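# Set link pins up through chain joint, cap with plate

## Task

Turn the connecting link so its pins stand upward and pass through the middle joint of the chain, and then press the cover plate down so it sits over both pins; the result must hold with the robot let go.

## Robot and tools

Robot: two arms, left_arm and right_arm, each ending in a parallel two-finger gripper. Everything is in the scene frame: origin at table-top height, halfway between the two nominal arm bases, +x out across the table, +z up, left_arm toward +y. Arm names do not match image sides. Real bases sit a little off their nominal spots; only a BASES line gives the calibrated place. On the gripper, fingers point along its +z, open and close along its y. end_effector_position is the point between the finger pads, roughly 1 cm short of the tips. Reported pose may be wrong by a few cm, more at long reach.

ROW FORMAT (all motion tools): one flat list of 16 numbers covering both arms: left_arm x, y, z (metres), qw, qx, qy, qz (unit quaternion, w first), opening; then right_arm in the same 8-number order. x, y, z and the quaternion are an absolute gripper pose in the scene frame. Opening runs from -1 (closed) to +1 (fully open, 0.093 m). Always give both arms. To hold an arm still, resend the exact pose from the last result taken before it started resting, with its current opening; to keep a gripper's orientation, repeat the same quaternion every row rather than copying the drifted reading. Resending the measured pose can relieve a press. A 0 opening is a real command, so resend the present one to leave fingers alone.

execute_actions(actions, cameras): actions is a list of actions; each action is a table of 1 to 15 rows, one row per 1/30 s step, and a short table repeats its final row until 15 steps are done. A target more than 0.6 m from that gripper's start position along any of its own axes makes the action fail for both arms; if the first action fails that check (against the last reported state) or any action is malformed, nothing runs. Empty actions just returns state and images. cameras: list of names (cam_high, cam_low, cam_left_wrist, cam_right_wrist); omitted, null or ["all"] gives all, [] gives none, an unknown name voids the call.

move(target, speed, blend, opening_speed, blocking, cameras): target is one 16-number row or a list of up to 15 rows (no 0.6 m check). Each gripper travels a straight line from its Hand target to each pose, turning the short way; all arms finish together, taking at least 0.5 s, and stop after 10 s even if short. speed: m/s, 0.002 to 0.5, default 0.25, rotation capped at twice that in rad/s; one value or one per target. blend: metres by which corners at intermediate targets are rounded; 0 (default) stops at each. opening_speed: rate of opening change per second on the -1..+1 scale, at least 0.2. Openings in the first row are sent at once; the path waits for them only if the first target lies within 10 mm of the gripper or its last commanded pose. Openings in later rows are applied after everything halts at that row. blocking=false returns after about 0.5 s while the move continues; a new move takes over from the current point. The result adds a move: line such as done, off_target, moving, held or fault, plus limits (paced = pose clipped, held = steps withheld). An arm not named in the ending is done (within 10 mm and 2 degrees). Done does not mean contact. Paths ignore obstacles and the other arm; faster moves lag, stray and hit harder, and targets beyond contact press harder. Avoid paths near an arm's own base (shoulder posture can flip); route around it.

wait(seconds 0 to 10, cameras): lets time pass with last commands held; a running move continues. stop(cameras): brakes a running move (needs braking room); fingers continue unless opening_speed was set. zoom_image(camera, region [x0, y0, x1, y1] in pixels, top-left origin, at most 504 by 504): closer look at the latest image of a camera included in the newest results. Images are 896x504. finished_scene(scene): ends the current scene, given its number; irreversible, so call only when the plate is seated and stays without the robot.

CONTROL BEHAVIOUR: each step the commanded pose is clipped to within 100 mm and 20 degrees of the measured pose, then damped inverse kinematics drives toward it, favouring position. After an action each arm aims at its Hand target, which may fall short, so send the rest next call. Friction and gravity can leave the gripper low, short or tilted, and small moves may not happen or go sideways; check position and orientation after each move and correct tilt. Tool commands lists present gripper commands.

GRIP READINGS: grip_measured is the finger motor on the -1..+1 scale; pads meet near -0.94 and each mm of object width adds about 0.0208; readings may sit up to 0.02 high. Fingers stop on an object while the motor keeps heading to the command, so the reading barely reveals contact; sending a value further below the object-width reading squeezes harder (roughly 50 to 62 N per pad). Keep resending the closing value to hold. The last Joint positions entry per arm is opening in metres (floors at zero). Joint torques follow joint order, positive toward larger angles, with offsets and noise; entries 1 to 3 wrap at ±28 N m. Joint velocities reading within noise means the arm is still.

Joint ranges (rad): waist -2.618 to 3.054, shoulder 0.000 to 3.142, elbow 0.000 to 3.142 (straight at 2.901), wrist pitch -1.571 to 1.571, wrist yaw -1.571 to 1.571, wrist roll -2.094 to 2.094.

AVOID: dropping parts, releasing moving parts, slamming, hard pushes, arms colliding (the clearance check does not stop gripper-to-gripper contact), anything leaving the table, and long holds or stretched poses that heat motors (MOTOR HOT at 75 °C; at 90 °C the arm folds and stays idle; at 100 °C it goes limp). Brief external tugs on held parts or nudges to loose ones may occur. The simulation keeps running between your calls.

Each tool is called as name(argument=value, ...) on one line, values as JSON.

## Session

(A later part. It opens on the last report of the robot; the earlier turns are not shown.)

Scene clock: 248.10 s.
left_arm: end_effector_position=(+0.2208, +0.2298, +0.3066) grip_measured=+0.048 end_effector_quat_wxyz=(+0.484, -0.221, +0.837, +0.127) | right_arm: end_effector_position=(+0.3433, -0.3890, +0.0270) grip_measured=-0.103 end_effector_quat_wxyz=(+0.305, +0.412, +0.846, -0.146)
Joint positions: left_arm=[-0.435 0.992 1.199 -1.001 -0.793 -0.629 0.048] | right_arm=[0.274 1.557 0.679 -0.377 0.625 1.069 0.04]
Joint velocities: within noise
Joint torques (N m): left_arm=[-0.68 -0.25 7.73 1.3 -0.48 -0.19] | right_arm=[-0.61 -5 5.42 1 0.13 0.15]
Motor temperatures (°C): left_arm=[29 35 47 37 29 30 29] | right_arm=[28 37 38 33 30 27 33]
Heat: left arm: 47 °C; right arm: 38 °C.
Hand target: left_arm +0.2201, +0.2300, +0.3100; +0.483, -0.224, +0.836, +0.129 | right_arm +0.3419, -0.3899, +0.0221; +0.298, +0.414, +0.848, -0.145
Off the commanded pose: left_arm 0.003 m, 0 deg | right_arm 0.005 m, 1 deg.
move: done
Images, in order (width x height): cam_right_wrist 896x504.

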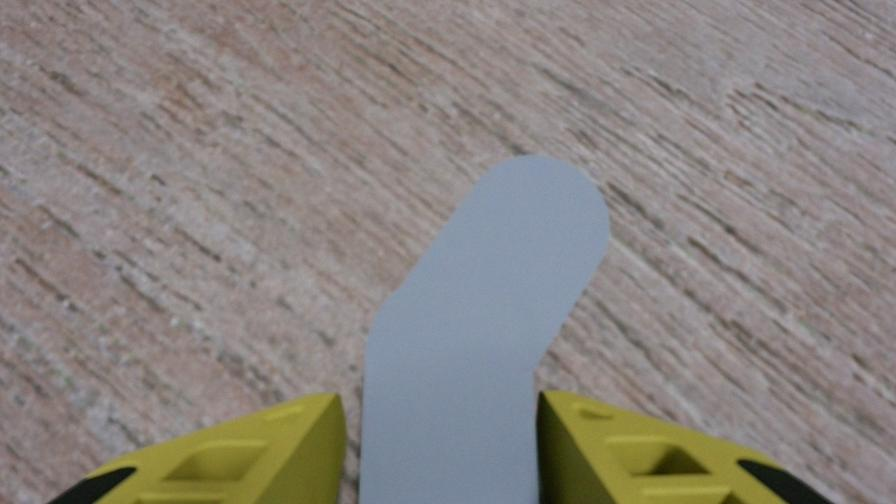

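move(target=[[0.22, 0.23,0.31, 0.483,-0.2241,0.8365,0.1294, 0.05,  0.342,-0.39,0.022, 0.298,0.4136,0.848,-0.1453, -0.7],[0.22, 0.23,0.31, 0.483,-0.2241,0.8365,0.1294, 0.05,  0.342,-0.38,0.065, 0.298,0.4136,0.848,-0.1453, -0.7],[0.22, 0.23,0.31, 0.483,-0.2241,0.8365,0.1294, 0.05,  0.342,-0.36,0.065, 0.2385,0.6554,0.6787,-0.2303, -0.7]], speed=0.12, opening_speed=0.8)

Scene clock: 253.67 s.
left_arm: end_effector_position=(+0.2208, +0.2298, +0.3066) grip_measured=+0.048 end_effector_quat_wxyz=(+0.484, -0.221, +0.837, +0.127) | right_arm: end_effector_position=(+0.3379, -0.3602, +0.0589) grip_measured=-0.451 end_effector_quat_wxyz=(+0.228, +0.660, +0.680, -0.222)
Joint positions: left_arm=[-0.435 0.992 1.199 -1.001 -0.793 -0.629 0.048] | right_arm=[0.369 1.873 1.223 -1.164 0.607 1.978 0.024]
Joint velocities: within noise
Joint torques (N m): left_arm=[-0.69 -0.24 7.73 1.3 -0.47 -0.19] | right_arm=[0.57 -7.82 7.98 -0.38 0.51 0.23]
Motor temperatures (°C): left_arm=[29 35 47 37 29 30 29] | right_arm=[28 37 38 33 30 27 33]
Heat: left arm: 47 °C; right arm: 38 °C.
Hand target: left_arm +0.2201, +0.2300, +0.3100; +0.483, -0.224, +0.836, +0.129 | right_arm +0.3420, -0.3600, +0.0649; +0.239, +0.655, +0.679, -0.229
Off the commanded pose: left_arm 0.003 m, 0 deg | right_arm 0.007 m, 2 deg.
move: done

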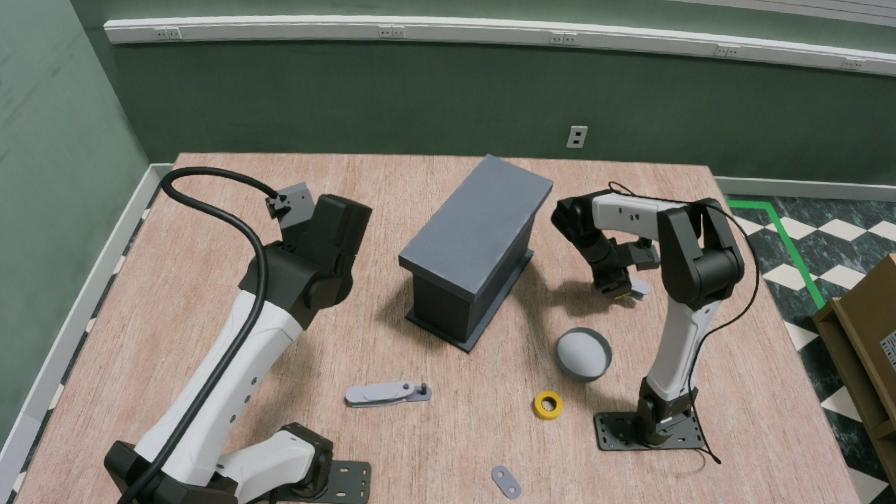

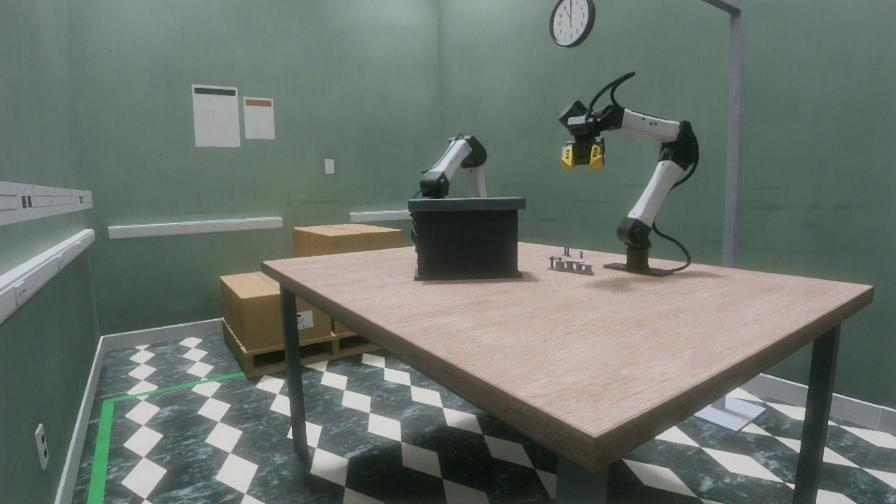

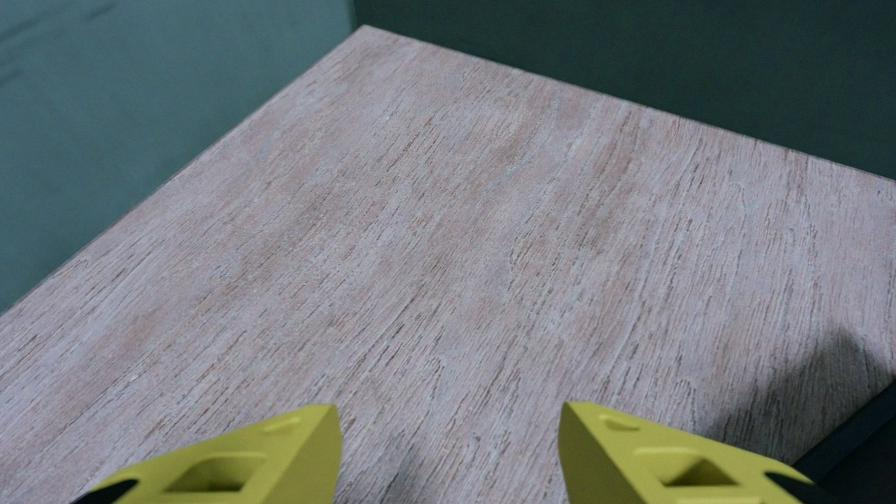

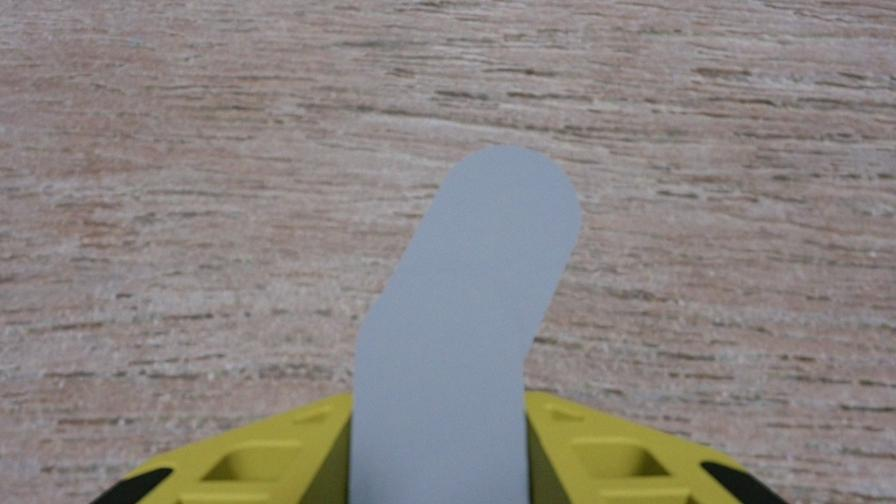

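move(target=[[0.22, 0.23,0.31, 0.483,-0.2241,0.8365,0.1294, 0.05,  0.325,-0.38,0.050, 0.2385,0.6554,0.6787,-0.2303, -0.7],[0.22, 0.23,0.31, 0.483,-0.2241,0.8365,0.1294, 0.05,  0.325,-0.38,0.032, 0.2385,0.6554,0.6787,-0.2303, -0.7]], speed=0.1, cameras=["cam_right_wrist","cam_high"])

zoom_image(camera="cam_high", region=[540, 170, 700, 350])

Scene clock: 255.23 s.
left_arm: end_effector_position=(+0.2208, +0.2298, +0.3066) grip_measured=+0.048 end_effector_quat_wxyz=(+0.484, -0.221, +0.837, +0.127) | right_arm: end_effector_position=(+0.3209, -0.3772, +0.0287) grip_measured=-0.451 end_effector_quat_wxyz=(+0.225, +0.657, +0.680, -0.237)
Joint positions: left_arm=[-0.435 0.992 1.199 -1.001 -0.793 -0.629 0.048] | right_arm=[0.339 1.873 1.079 -1.031 0.622 1.95 0.024]
Joint velocities: within noise
Joint torques (N m): left_arm=[-0.69 -0.27 7.75 1.31 -0.48 -0.2] | right_arm=[-0.36 -10.1 4.44 0.04 0.48 0.03]
Motor temperatures (°C): left_arm=[29 35 47 37 29 30 29] | right_arm=[28 37 38 33 30 27 33]
Heat: left arm: 47 °C; right arm: 38 °C.
Hand target: left_arm +0.2201, +0.2300, +0.3100; +0.483, -0.224, +0.836, +0.129 | right_arm +0.3249, -0.3800, +0.0321; +0.238, +0.656, +0.678, -0.231
Off the commanded pose: left_arm 0.003 m, 0 deg | right_arm 0.006 m, 2 deg.
move: done
Images, in order (width x height): cam_high 896x504, cam_right_wrist 896x504.

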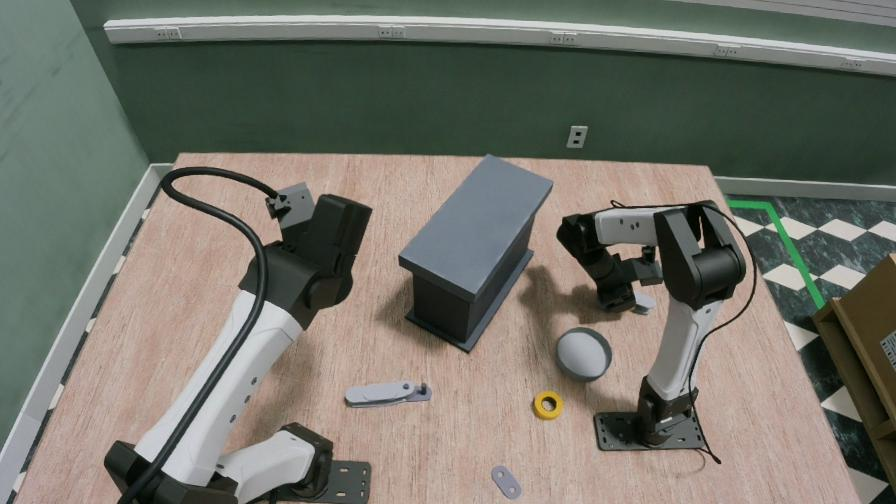

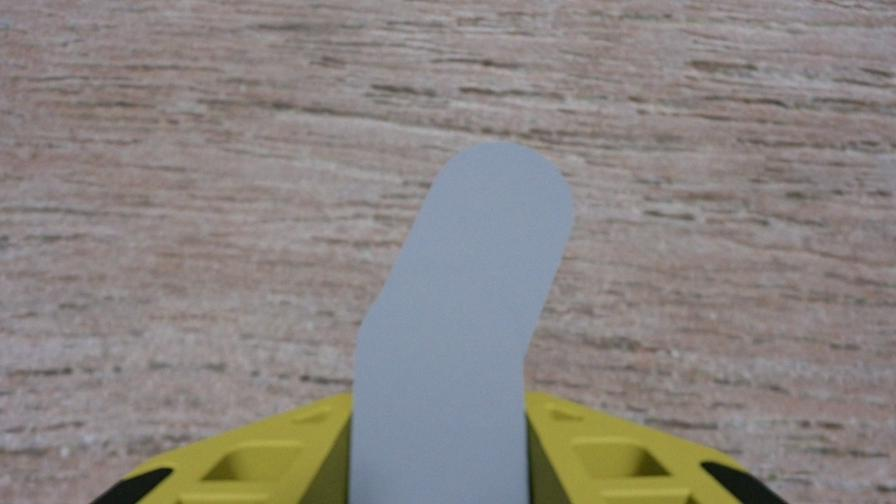

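Scaled by 2.800 from the camera's 896x504 image, which has a finer 1280x720 frame.

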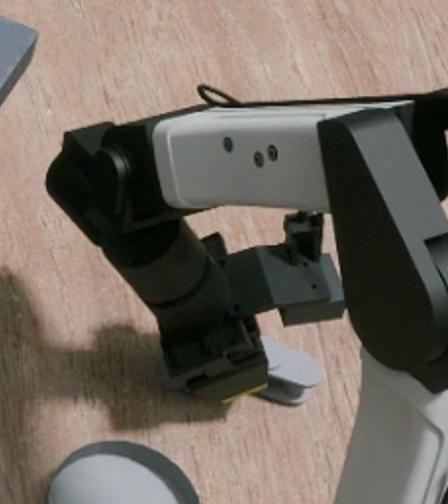

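move(target=[0.22, 0.23,0.31, 0.483,-0.2241,0.8365,0.1294, 0.05,  0.325,-0.38,0.024, 0.2385,0.6554,0.6787,-0.2303, -0.7], speed=0.05, cameras=["cam_right_wrist"])

move(target=[0.22, 0.23,0.31, 0.483,-0.2241,0.8365,0.1294, 0.05,  0.325,-0.38,0.018, 0.2385,0.6554,0.6787,-0.2303, -0.7], speed=0.05, cameras=["cam_right_wrist"])

Scene clock: 256.40 s.
left_arm: end_effector_position=(+0.2208, +0.2298, +0.3066) grip_measured=+0.048 end_effector_quat_wxyz=(+0.484, -0.221, +0.837, +0.127) | right_arm: end_effector_position=(+0.3223, -0.3790, +0.0277) grip_measured=-0.451 end_effector_quat_wxyz=(+0.234, +0.656, +0.678, -0.236)
Joint positions: left_arm=[-0.435 0.992 1.199 -1.001 -0.793 -0.629 0.048] | right_arm=[0.339 1.873 1.069 -1.013 0.638 1.949 0.024]
Joint velocities: within noise
Joint torques (N m): left_arm=[-0.66 -0.24 7.73 1.31 -0.48 -0.2] | right_arm=[-0.38 -8.43 4.08 0.2 0.34 0.04]
Motor temperatures (°C): left_arm=[29 35 47 37 29 30 29] | right_arm=[28 37 38 33 30 27 33]
Heat: left arm: 47 °C; right arm: 38 °C.
Hand target: left_arm +0.2201, +0.2300, +0.3100; +0.483, -0.224, +0.836, +0.129 | right_arm +0.3249, -0.3801, +0.0241; +0.238, +0.655, +0.679, -0.231
Off the commanded pose: left_arm 0.003 m, 0 deg | right_arm 0.005 m, 1 deg.
move: done
Images, in order (width x height): cam_right_wrist 896x504.

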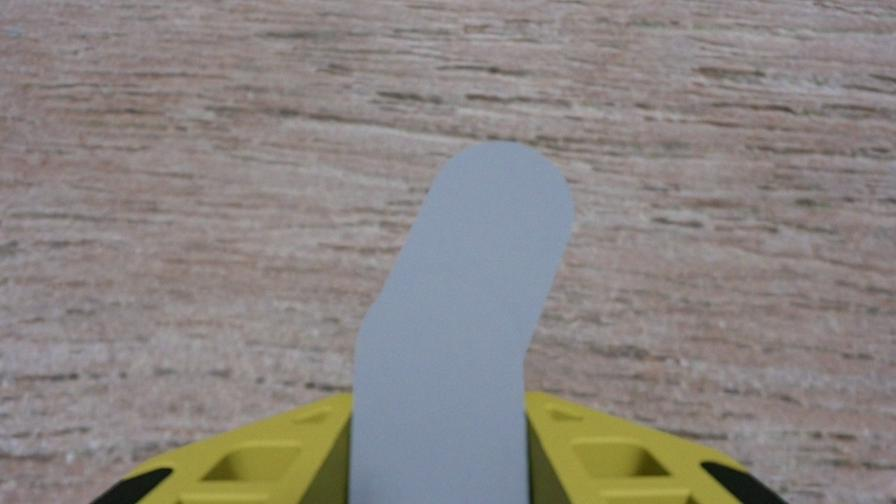

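Scene clock: 257.10 s.
left_arm: end_effector_position=(+0.2208, +0.2298, +0.3066) grip_measured=+0.048 end_effector_quat_wxyz=(+0.484, -0.221, +0.837, +0.127) | right_arm: end_effector_position=(+0.3231, -0.3804, +0.0272) grip_measured=-0.451 end_effector_quat_wxyz=(+0.240, +0.654, +0.677, -0.236)
Joint positions: left_arm=[-0.435 0.992 1.199 -1.001 -0.793 -0.629 0.048] | right_arm=[0.339 1.873 1.062 -1.001 0.65 1.948 0.024]
Joint velocities: within noise
Joint torques (N m): left_arm=[-0.69 -0.27 7.71 1.3 -0.47 -0.19] | right_arm=[-0.36 -7.2 3.63 0.29 0.25 0.06]
Motor temperatures (°C): left_arm=[29 35 47 37 29 30 29] | right_arm=[28 38 38 33 30 27 33]
Heat: left arm: 47 °C; right arm: 38 °C.
Hand target: left_arm +0.2201, +0.2300, +0.3100; +0.483, -0.224, +0.836, +0.129 | right_arm +0.3248, -0.3800, +0.0183; +0.238, +0.656, +0.678, -0.231
Off the commanded pose: left_arm 0.003 m, 0 deg | right_arm 0.009 m, 1 deg.
move: done
Images, in order (width x height): cam_right_wrist 896x504.

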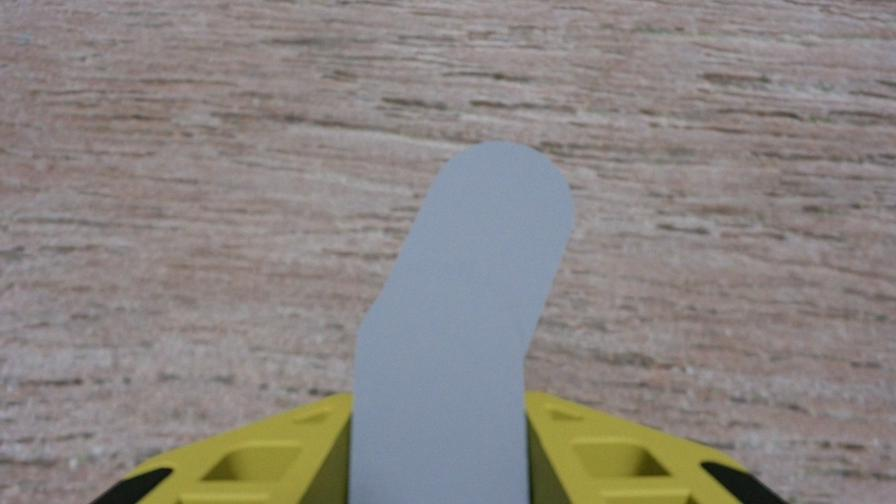

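Resting on the table; release and lift away.

move(target=[[0.22, 0.23,0.31, 0.483,-0.2241,0.8365,0.1294, 0.05,  0.325,-0.38,0.022, 0.2385,0.6554,0.6787,-0.2303, -0.7],[0.22, 0.23,0.31, 0.483,-0.2241,0.8365,0.1294, 0.05,  0.325,-0.38,0.022, 0.2385,0.6554,0.6787,-0.2303, 0.1],[0.22, 0.23,0.31, 0.483,-0.2241,0.8365,0.1294, 0.05,  0.325,-0.375,0.10, 0.2385,0.6554,0.6787,-0.2303, 0.1]], speed=0.08, opening_speed=0.6)

Scene clock: 261.47 s.
left_arm: end_effector_position=(+0.2208, +0.2298, +0.3066) grip_measured=+0.048 end_effector_quat_wxyz=(+0.484, -0.221, +0.837, +0.127) | right_arm: end_effector_position=(+0.3218, -0.3800, +0.0907) grip_measured=+0.097 end_effector_quat_wxyz=(+0.234, +0.648, +0.680, -0.249)
Joint positions: left_arm=[-0.435 0.992 1.199 -1.001 -0.793 -0.629 0.048] | right_arm=[0.342 1.787 1.223 -1.279 0.65 1.948 0.05]
Joint velocities: within noise
Joint torques (N m): left_arm=[-0.68 -0.27 7.75 1.3 -0.48 -0.19] | right_arm=[0.55 -10.81 7.2 -0.25 0.21 0.24]
Motor temperatures (°C): left_arm=[29 35 47 37 29 30 29] | right_arm=[28 38 38 33 30 27 33]
Heat: left arm: 47 °C; right arm: 38 °C.
Hand target: left_arm +0.2201, +0.2300, +0.3100; +0.483, -0.224, +0.836, +0.129 | right_arm +0.3249, -0.3752, +0.0998; +0.238, +0.655, +0.679, -0.230
Off the commanded pose: left_arm 0.003 m, 0 deg | right_arm 0.011 m, 2 deg.
move: off_target (right_arm)

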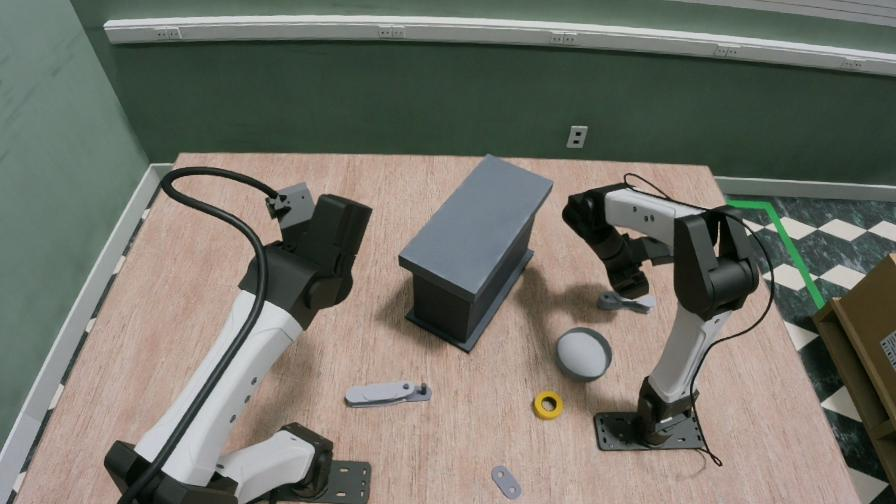

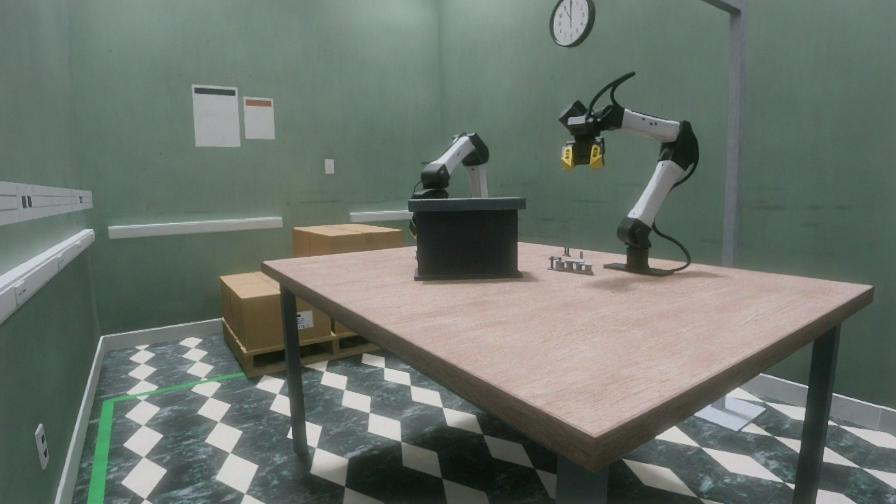

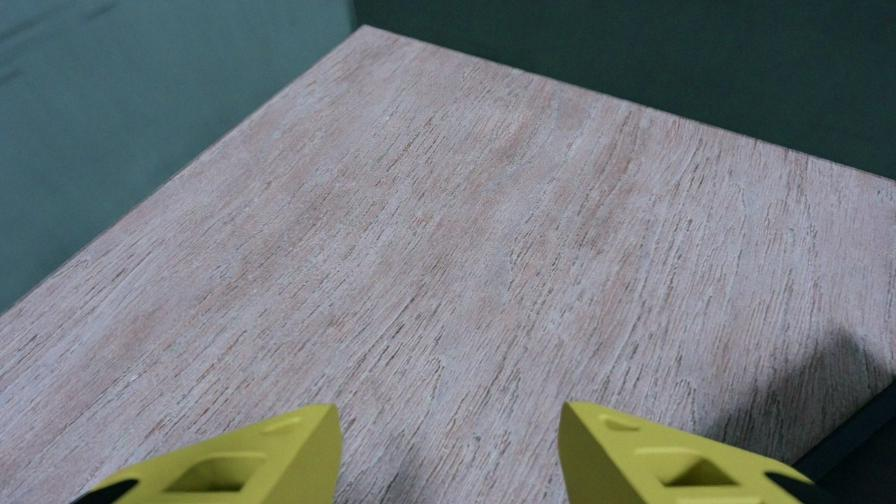

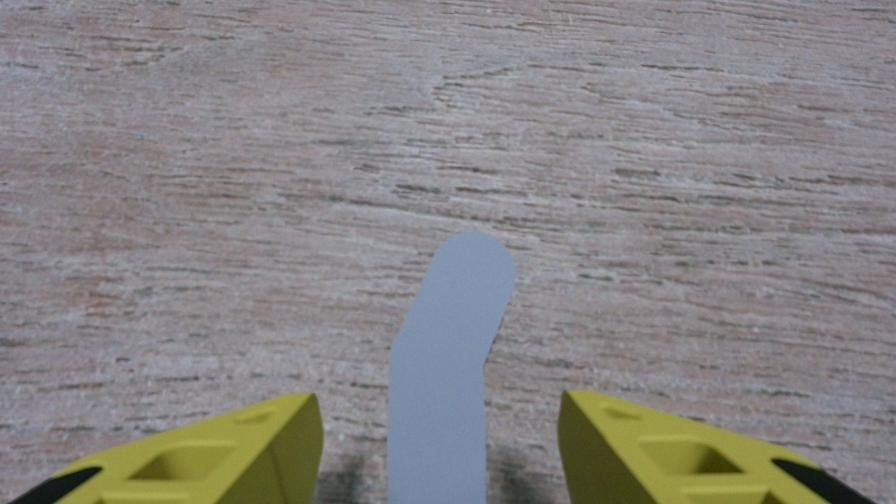

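move(target=[[0.22, 0.23,0.31, 0.483,-0.2241,0.8365,0.1294, 0.05,  0.31,-0.36,0.16, 0.0,-0.1736,0.9848,0.0, 0.0],[0.22, 0.23,0.31, 0.483,-0.2241,0.8365,0.1294, 0.05,  0.32,-0.375,0.12, 0.0,-0.7193,0.6947,0.0, 0.0]], speed=0.3, blend=[0.02,0])

Scene clock: 268.43 s.
left_arm: end_effector_position=(+0.2208, +0.2298, +0.3066) grip_measured=+0.048 end_effector_quat_wxyz=(+0.484, -0.221, +0.837, +0.127) | right_arm: end_effector_position=(+0.3208, -0.3739, +0.1279) grip_measured=+0.003 end_effector_quat_wxyz=(-0.005, +0.719, -0.695, +0.010)
Joint positions: left_arm=[-0.435 0.992 1.199 -1.001 -0.793 -0.629 0.048] | right_arm=[-0.006 1.572 1.304 -1.28 0.007 -1.618 0.045]
Joint velocities: within noise
Joint torques (N m): left_arm=[-0.68 -0.23 7.73 1.3 -0.48 -0.2] | right_arm=[-0.65 -5.2 5.22 0.48 -0.21 0.09]
Motor temperatures (°C): left_arm=[29 35 47 38 30 30 29] | right_arm=[28 38 38 32 30 27 33]
Heat: left arm: 47 °C; right arm: 38 °C.
Hand target: left_arm +0.2201, +0.2300, +0.3100; +0.483, -0.224, +0.836, +0.129 | right_arm +0.3199, -0.3749, +0.1202; +0.000, +0.719, -0.695, +0.000
Off the commanded pose: left_arm 0.003 m, 0 deg | right_arm 0.008 m, 1 deg.
move: done

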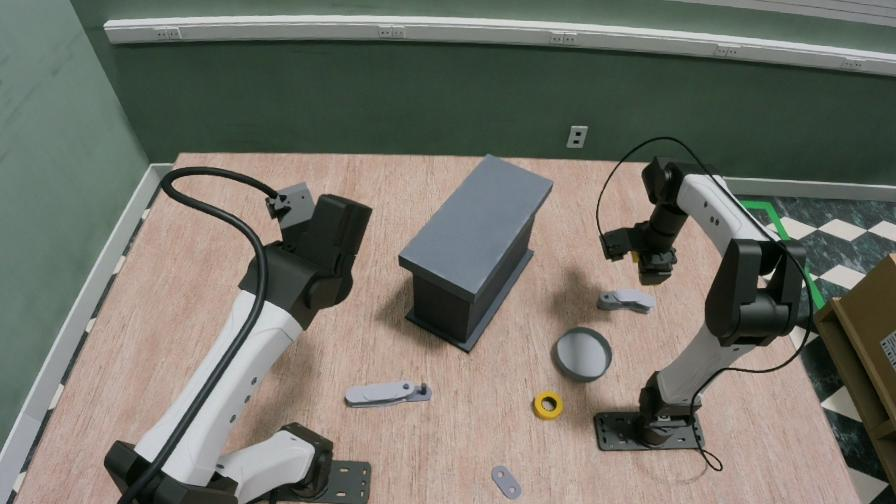

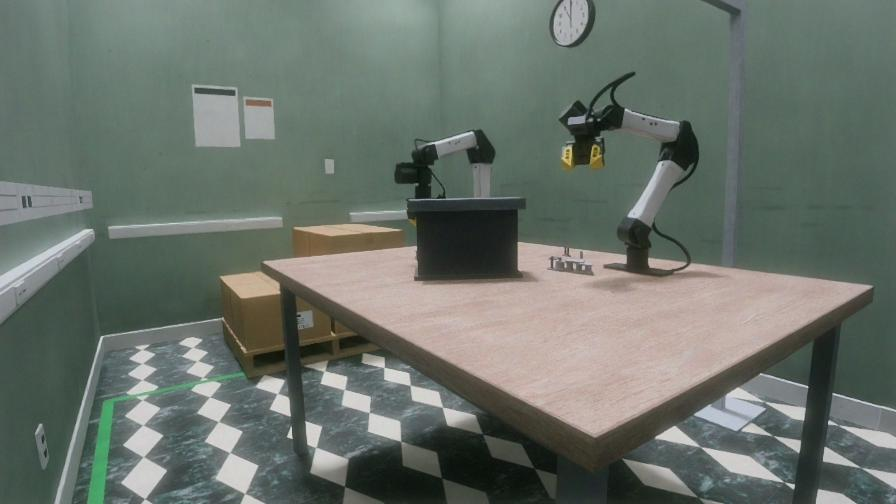

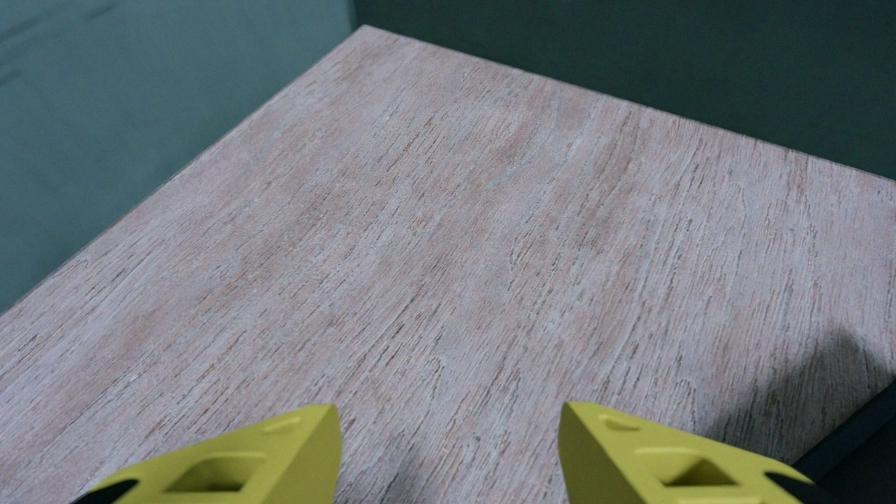

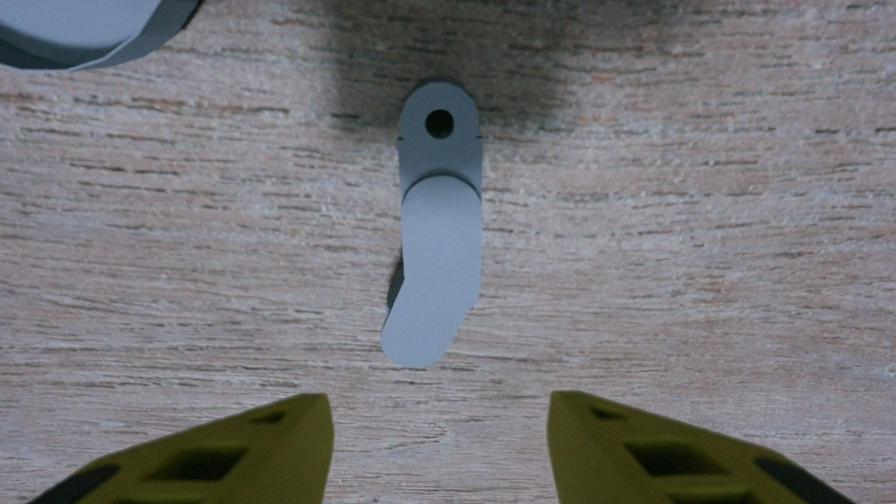

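move(target=[0.22, 0.23,0.31, 0.483,-0.2241,0.8365,0.1294, 0.05,  0.3207,-0.3685,0.045, 0.0,-0.7193,0.6947,0.0, 0.0], speed=0.1, cameras=["cam_right_wrist"])

Scene clock: 271.70 s.
left_arm: end_effector_position=(+0.2208, +0.2298, +0.3066) grip_measured=+0.048 end_effector_quat_wxyz=(+0.484, -0.221, +0.837, +0.127) | right_arm: end_effector_position=(+0.3226, -0.3724, +0.0517) grip_measured=+0.003 end_effector_quat_wxyz=(-0.003, +0.719, -0.695, +0.008)
Joint positions: left_arm=[-0.435 0.992 1.199 -1.001 -0.793 -0.629 0.048] | right_arm=[-0.001 1.637 1.062 -0.979 0.007 -1.614 0.045]
Joint velocities: within noise
Joint torques (N m): left_arm=[-0.68 -0.24 7.75 1.3 -0.47 -0.2] | right_arm=[0.69 -5.71 5.18 0.43 -0.21 0.25]
Motor temperatures (°C): left_arm=[29 35 48 38 30 30 29] | right_arm=[28 38 38 32 30 27 33]
Heat: left arm: 48 °C; right arm: 38 °C.
Hand target: left_arm +0.2201, +0.2300, +0.3100; +0.483, -0.224, +0.836, +0.129 | right_arm +0.3206, -0.3686, +0.0451; +0.000, +0.719, -0.695, +0.000
Off the commanded pose: left_arm 0.003 m, 0 deg | right_arm 0.008 m, 1 deg.
move: done
Images, in order (width x height): cam_right_wrist 896x504.

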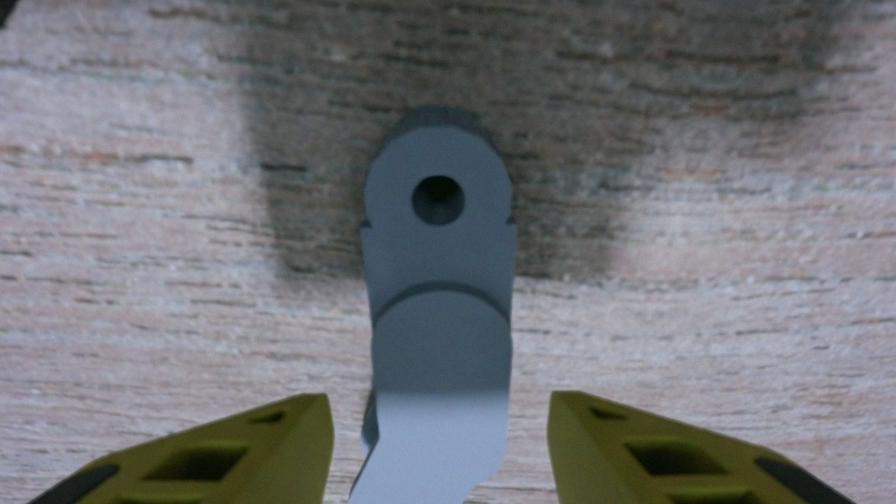

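move(target=[0.22, 0.23,0.31, 0.483,-0.2241,0.8365,0.1294, 0.05,  0.3200,-0.3640,0.026, 0.0,-0.7193,0.6947,0.0, 0.0], speed=0.06, cameras=["cam_right_wrist"])

Scene clock: 273.30 s.
left_arm: end_effector_position=(+0.2208, +0.2298, +0.3066) grip_measured=+0.048 end_effector_quat_wxyz=(+0.484, -0.221, +0.837, +0.127) | right_arm: end_effector_position=(+0.3230, -0.3673, +0.0334) grip_measured=+0.003 end_effector_quat_wxyz=(-0.005, +0.720, -0.694, +0.009)
Joint positions: left_arm=[-0.435 0.992 1.199 -1.001 -0.793 -0.629 0.048] | right_arm=[0.017 1.662 1.011 -0.9 0.007 -1.598 0.045]
Joint velocities: within noise
Joint torques (N m): left_arm=[-0.66 -0.24 7.72 1.3 -0.48 -0.2] | right_arm=[0.55 -5.68 4.93 0.46 -0.21 0.24]
Motor temperatures (°C): left_arm=[29 35 48 38 30 30 29] | right_arm=[28 38 38 32 30 27 33]
Heat: left arm: 48 °C; right arm: 38 °C.
Hand target: left_arm +0.2201, +0.2300, +0.3100; +0.483, -0.224, +0.836, +0.129 | right_arm +0.3198, -0.3641, +0.0262; +0.000, +0.719, -0.695, +0.000
Off the commanded pose: left_arm 0.003 m, 0 deg | right_arm 0.009 m, 1 deg.
move: done
Images, in order (width x height): cam_right_wrist 896x504.

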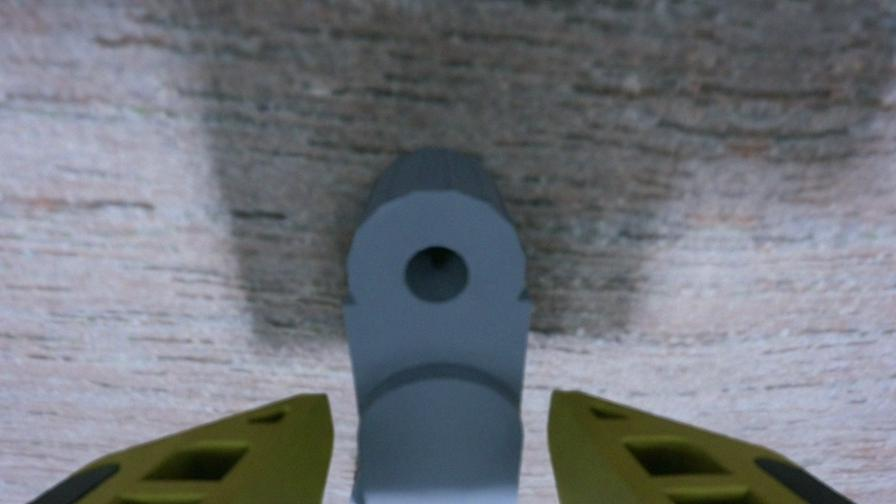

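move(target=[[0.22, 0.23,0.31, 0.483,-0.2241,0.8365,0.1294, 0.05,  0.3190,-0.3640,0.022, 0.0,-0.7193,0.6947,0.0, 0.0],[0.22, 0.23,0.31, 0.483,-0.2241,0.8365,0.1294, 0.05,  0.3190,-0.3640,0.022, 0.0,-0.7193,0.6947,0.0, -0.7]], speed=0.06, opening_speed=0.8, cameras=["cam_right_wrist"])

Scene clock: 275.70 s.
left_arm: end_effector_position=(+0.2208, +0.2298, +0.3066) grip_measured=+0.048 end_effector_quat_wxyz=(+0.484, -0.221, +0.837, +0.127) | right_arm: end_effector_position=(+0.3233, -0.3673, +0.0305) grip_measured=-0.456 end_effector_quat_wxyz=(-0.007, +0.720, -0.694, +0.012)
Joint positions: left_arm=[-0.435 0.992 1.199 -1.001 -0.793 -0.629 0.048] | right_arm=[0.017 1.662 0.998 -0.881 0.007 -1.598 0.023]
Joint velocities: within noise
Joint torques (N m): left_arm=[-0.68 -0.25 7.75 1.3 -0.47 -0.19] | right_arm=[0.55 -5.34 4.83 0.48 -0.21 0.25]
Motor temperatures (°C): left_arm=[29 35 48 38 30 30 29] | right_arm=[28 38 38 32 30 27 33]
Heat: left arm: 48 °C; right arm: 38 °C.
Hand target: left_arm +0.2201, +0.2300, +0.3100; +0.483, -0.224, +0.836, +0.129 | right_arm +0.3188, -0.3641, +0.0223; +0.000, +0.719, -0.695, +0.000
Off the commanded pose: left_arm 0.003 m, 0 deg | right_arm 0.010 m, 2 deg.
move: done
Images, in order (width x height): cam_right_wrist 896x504.

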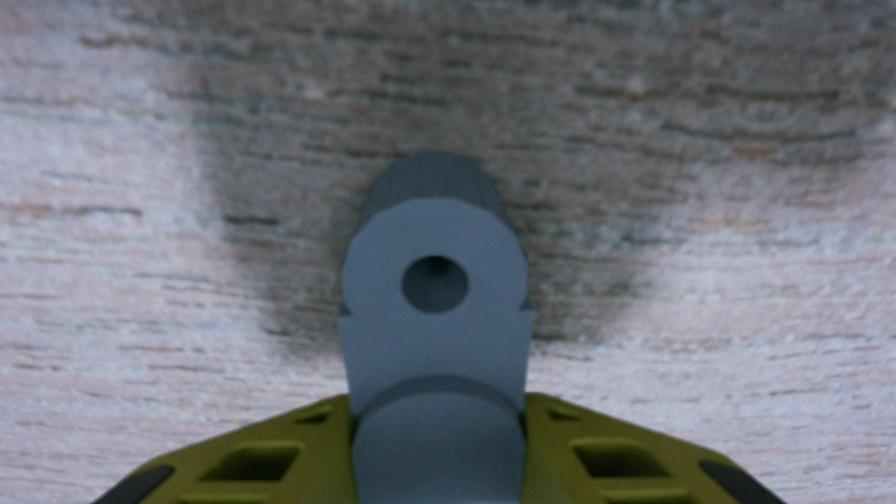

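move(target=[[0.22,0.23,0.31,0.483,-0.2241,0.8365,0.1294,0.05,0.3190,-0.3640,0.10,0.0,-0.7193,0.6947,0.0,-0.7],[0.22,0.23,0.31,0.483,-0.2241,0.8365,0.1294,0.05,0.29,-0.30,0.14,0.0,-0.7071,0.7071,0.0,-0.7],[0.22,0.23,0.31,0.483,-0.2241,0.8365,0.1294,0.05,0.20,-0.15,0.14,0.0,-0.7071,0.7071,0.0,-0.7]], speed=[0.12,0.15,0.15], blend=[0.02,0.03,0])

Scene clock: 281.30 s.
left_arm: end_effector_position=(+0.2208, +0.2298, +0.3066) grip_measured=+0.048 end_effector_quat_wxyz=(+0.484, -0.221, +0.837, +0.127) | right_arm: end_effector_position=(+0.1959, -0.1540, +0.1328) grip_measured=-0.456 end_effector_quat_wxyz=(+0.007, +0.709, -0.705, -0.004)
Joint positions: left_arm=[-0.435 0.992 1.199 -1.001 -0.793 -0.629 0.048] | right_arm=[0.954 1.55 1.3 -1.334 -0.01 -0.632 0.023]
Joint velocities: within noise
Joint torques (N m): left_arm=[-0.68 -0.25 7.73 1.3 -0.47 -0.19] | right_arm=[0.2 -5.82 9.47 0.25 -0.04 0.25]
Motor temperatures (°C): left_arm=[29 35 48 38 30 30 29] | right_arm=[28 38 38 32 30 27 33]
Heat: left arm: 48 °C; right arm: 38 °C.
Hand target: left_arm +0.2201, +0.2300, +0.3100; +0.483, -0.224, +0.836, +0.129 | right_arm +0.1998, -0.1501, +0.1399; +0.000, +0.707, -0.707, +0.000
Off the commanded pose: left_arm 0.003 m, 0 deg | right_arm 0.009 m, 1 deg.
move: done

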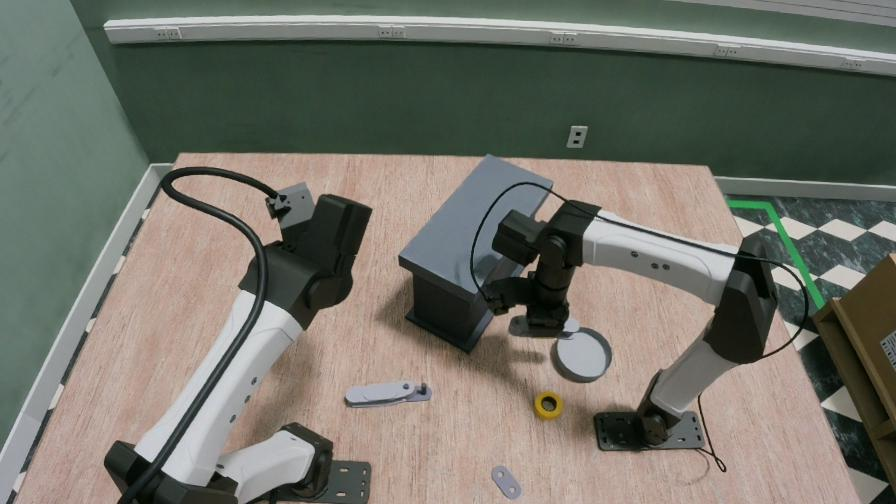

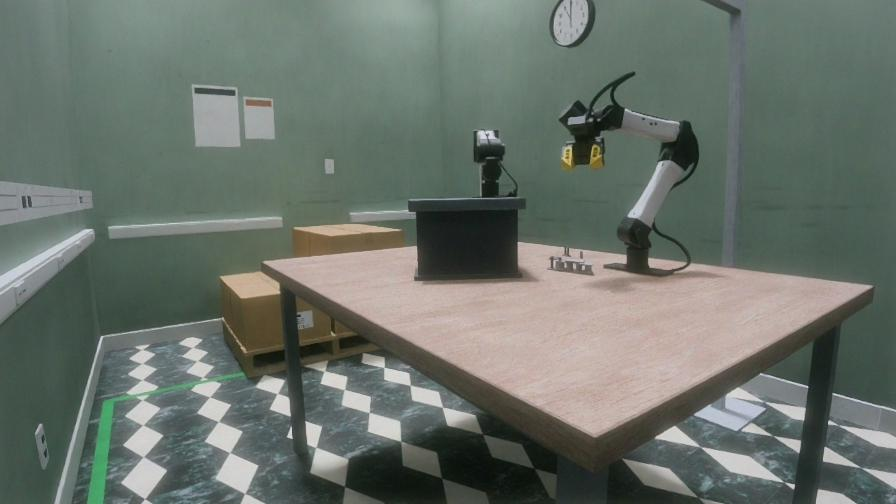

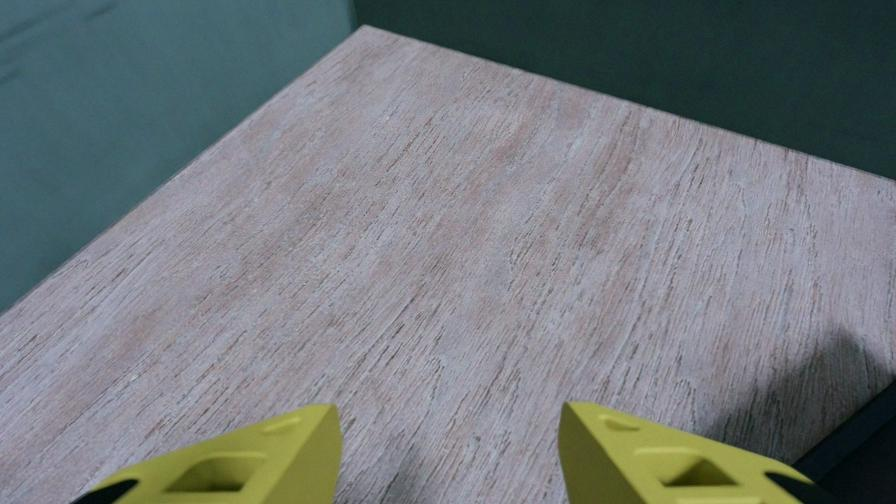

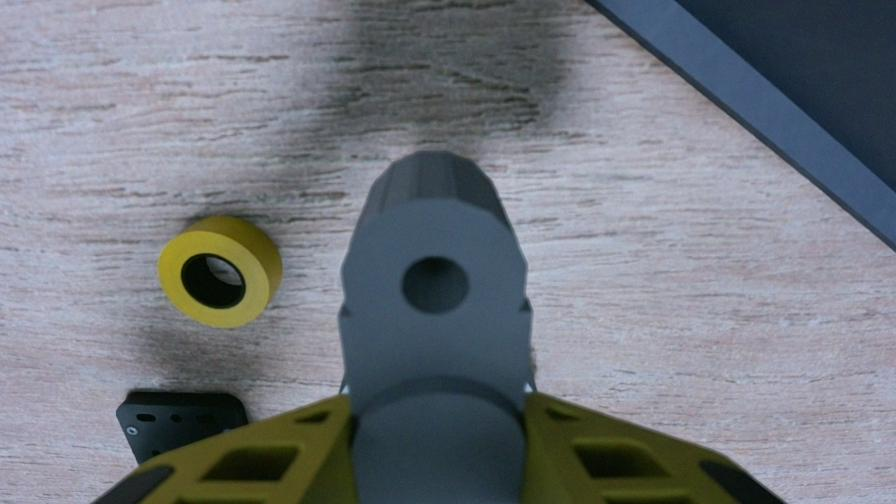

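move(target=[[0.22,0.23,0.31,0.483,-0.2241,0.8365,0.1294,0.05,0.15,-0.085,0.10,0.0,-0.7071,0.7071,0.0,-0.7],[0.22,0.23,0.31,0.483,-0.2241,0.8365,0.1294,0.05,0.15,-0.085,0.045,0.0,-0.7071,0.7071,0.0,-0.7]], speed=[0.15,0.08])

zoom_image(camera="cam_low", region=[500, 215, 620, 295])

Scene clock: 284.50 s.
left_arm: end_effector_position=(+0.2208, +0.2298, +0.3066) grip_measured=+0.048 end_effector_quat_wxyz=(+0.484, -0.221, +0.837, +0.127) | right_arm: end_effector_position=(+0.1477, -0.0844, +0.0489) grip_measured=-0.456 end_effector_quat_wxyz=(-0.001, +0.712, -0.702, -0.004)
Joint positions: left_arm=[-0.435 0.992 1.199 -1.001 -0.793 -0.629 0.048] | right_arm=[1.223 1.735 1.162 -0.991 -0.006 -0.37 0.023]
Joint velocities: within noise
Joint torques (N m): left_arm=[-0.66 -0.23 7.73 1.3 -0.47 -0.19] | right_arm=[-0.38 -7.34 5.78 0.47 -0.06 0.26]
Motor temperatures (°C): left_arm=[29 35 48 38 30 30 29] | right_arm=[28 38 38 32 30 27 33]
Heat: left arm: 48 °C; right arm: 38 °C.
Hand target: left_arm +0.2201, +0.2300, +0.3100; +0.483, -0.224, +0.836, +0.129 | right_arm +0.1500, -0.0850, +0.0451; +0.000, +0.707, -0.707, +0.000
Off the commanded pose: left_arm 0.003 m, 0 deg | right_arm 0.005 m, 1 deg.
move: done

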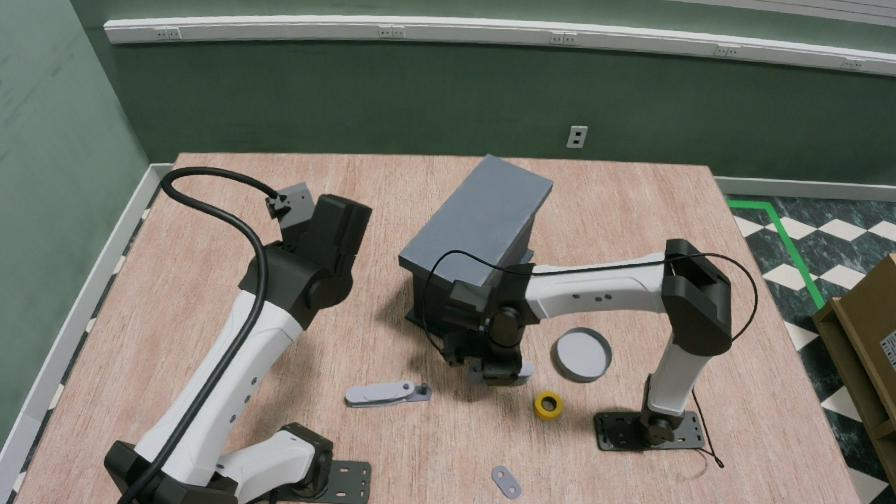

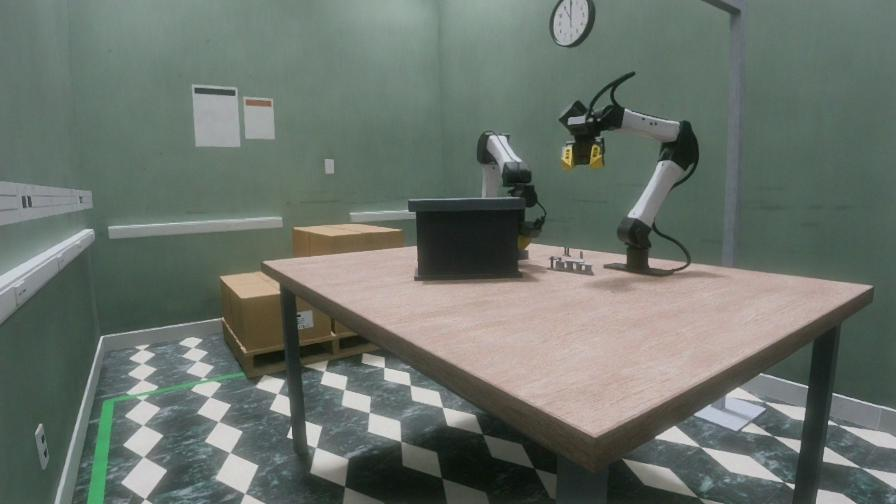

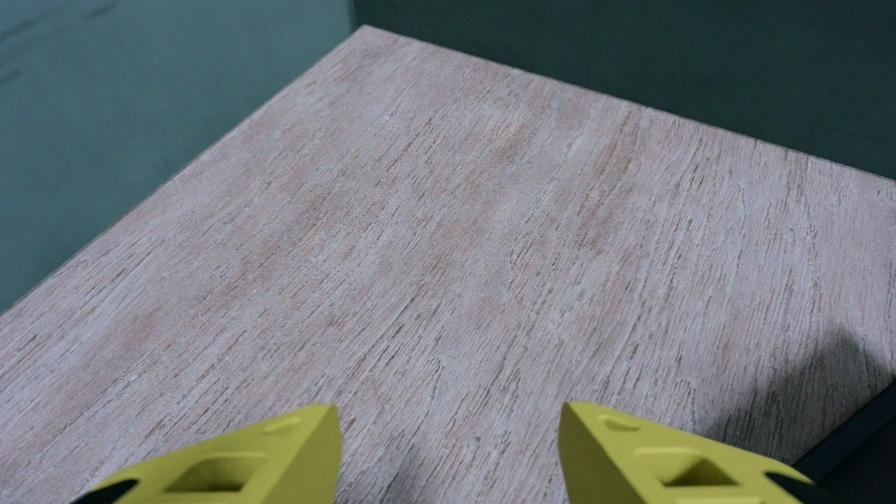

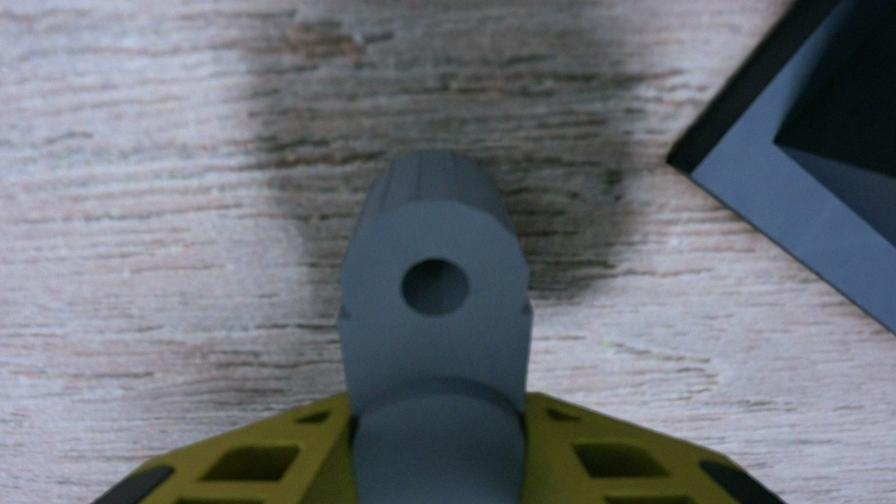

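Scaled by 4.200 from the camera's 896x504 image, which has a finer 1280x720 frame.

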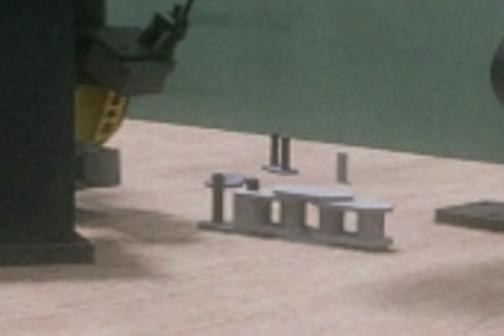

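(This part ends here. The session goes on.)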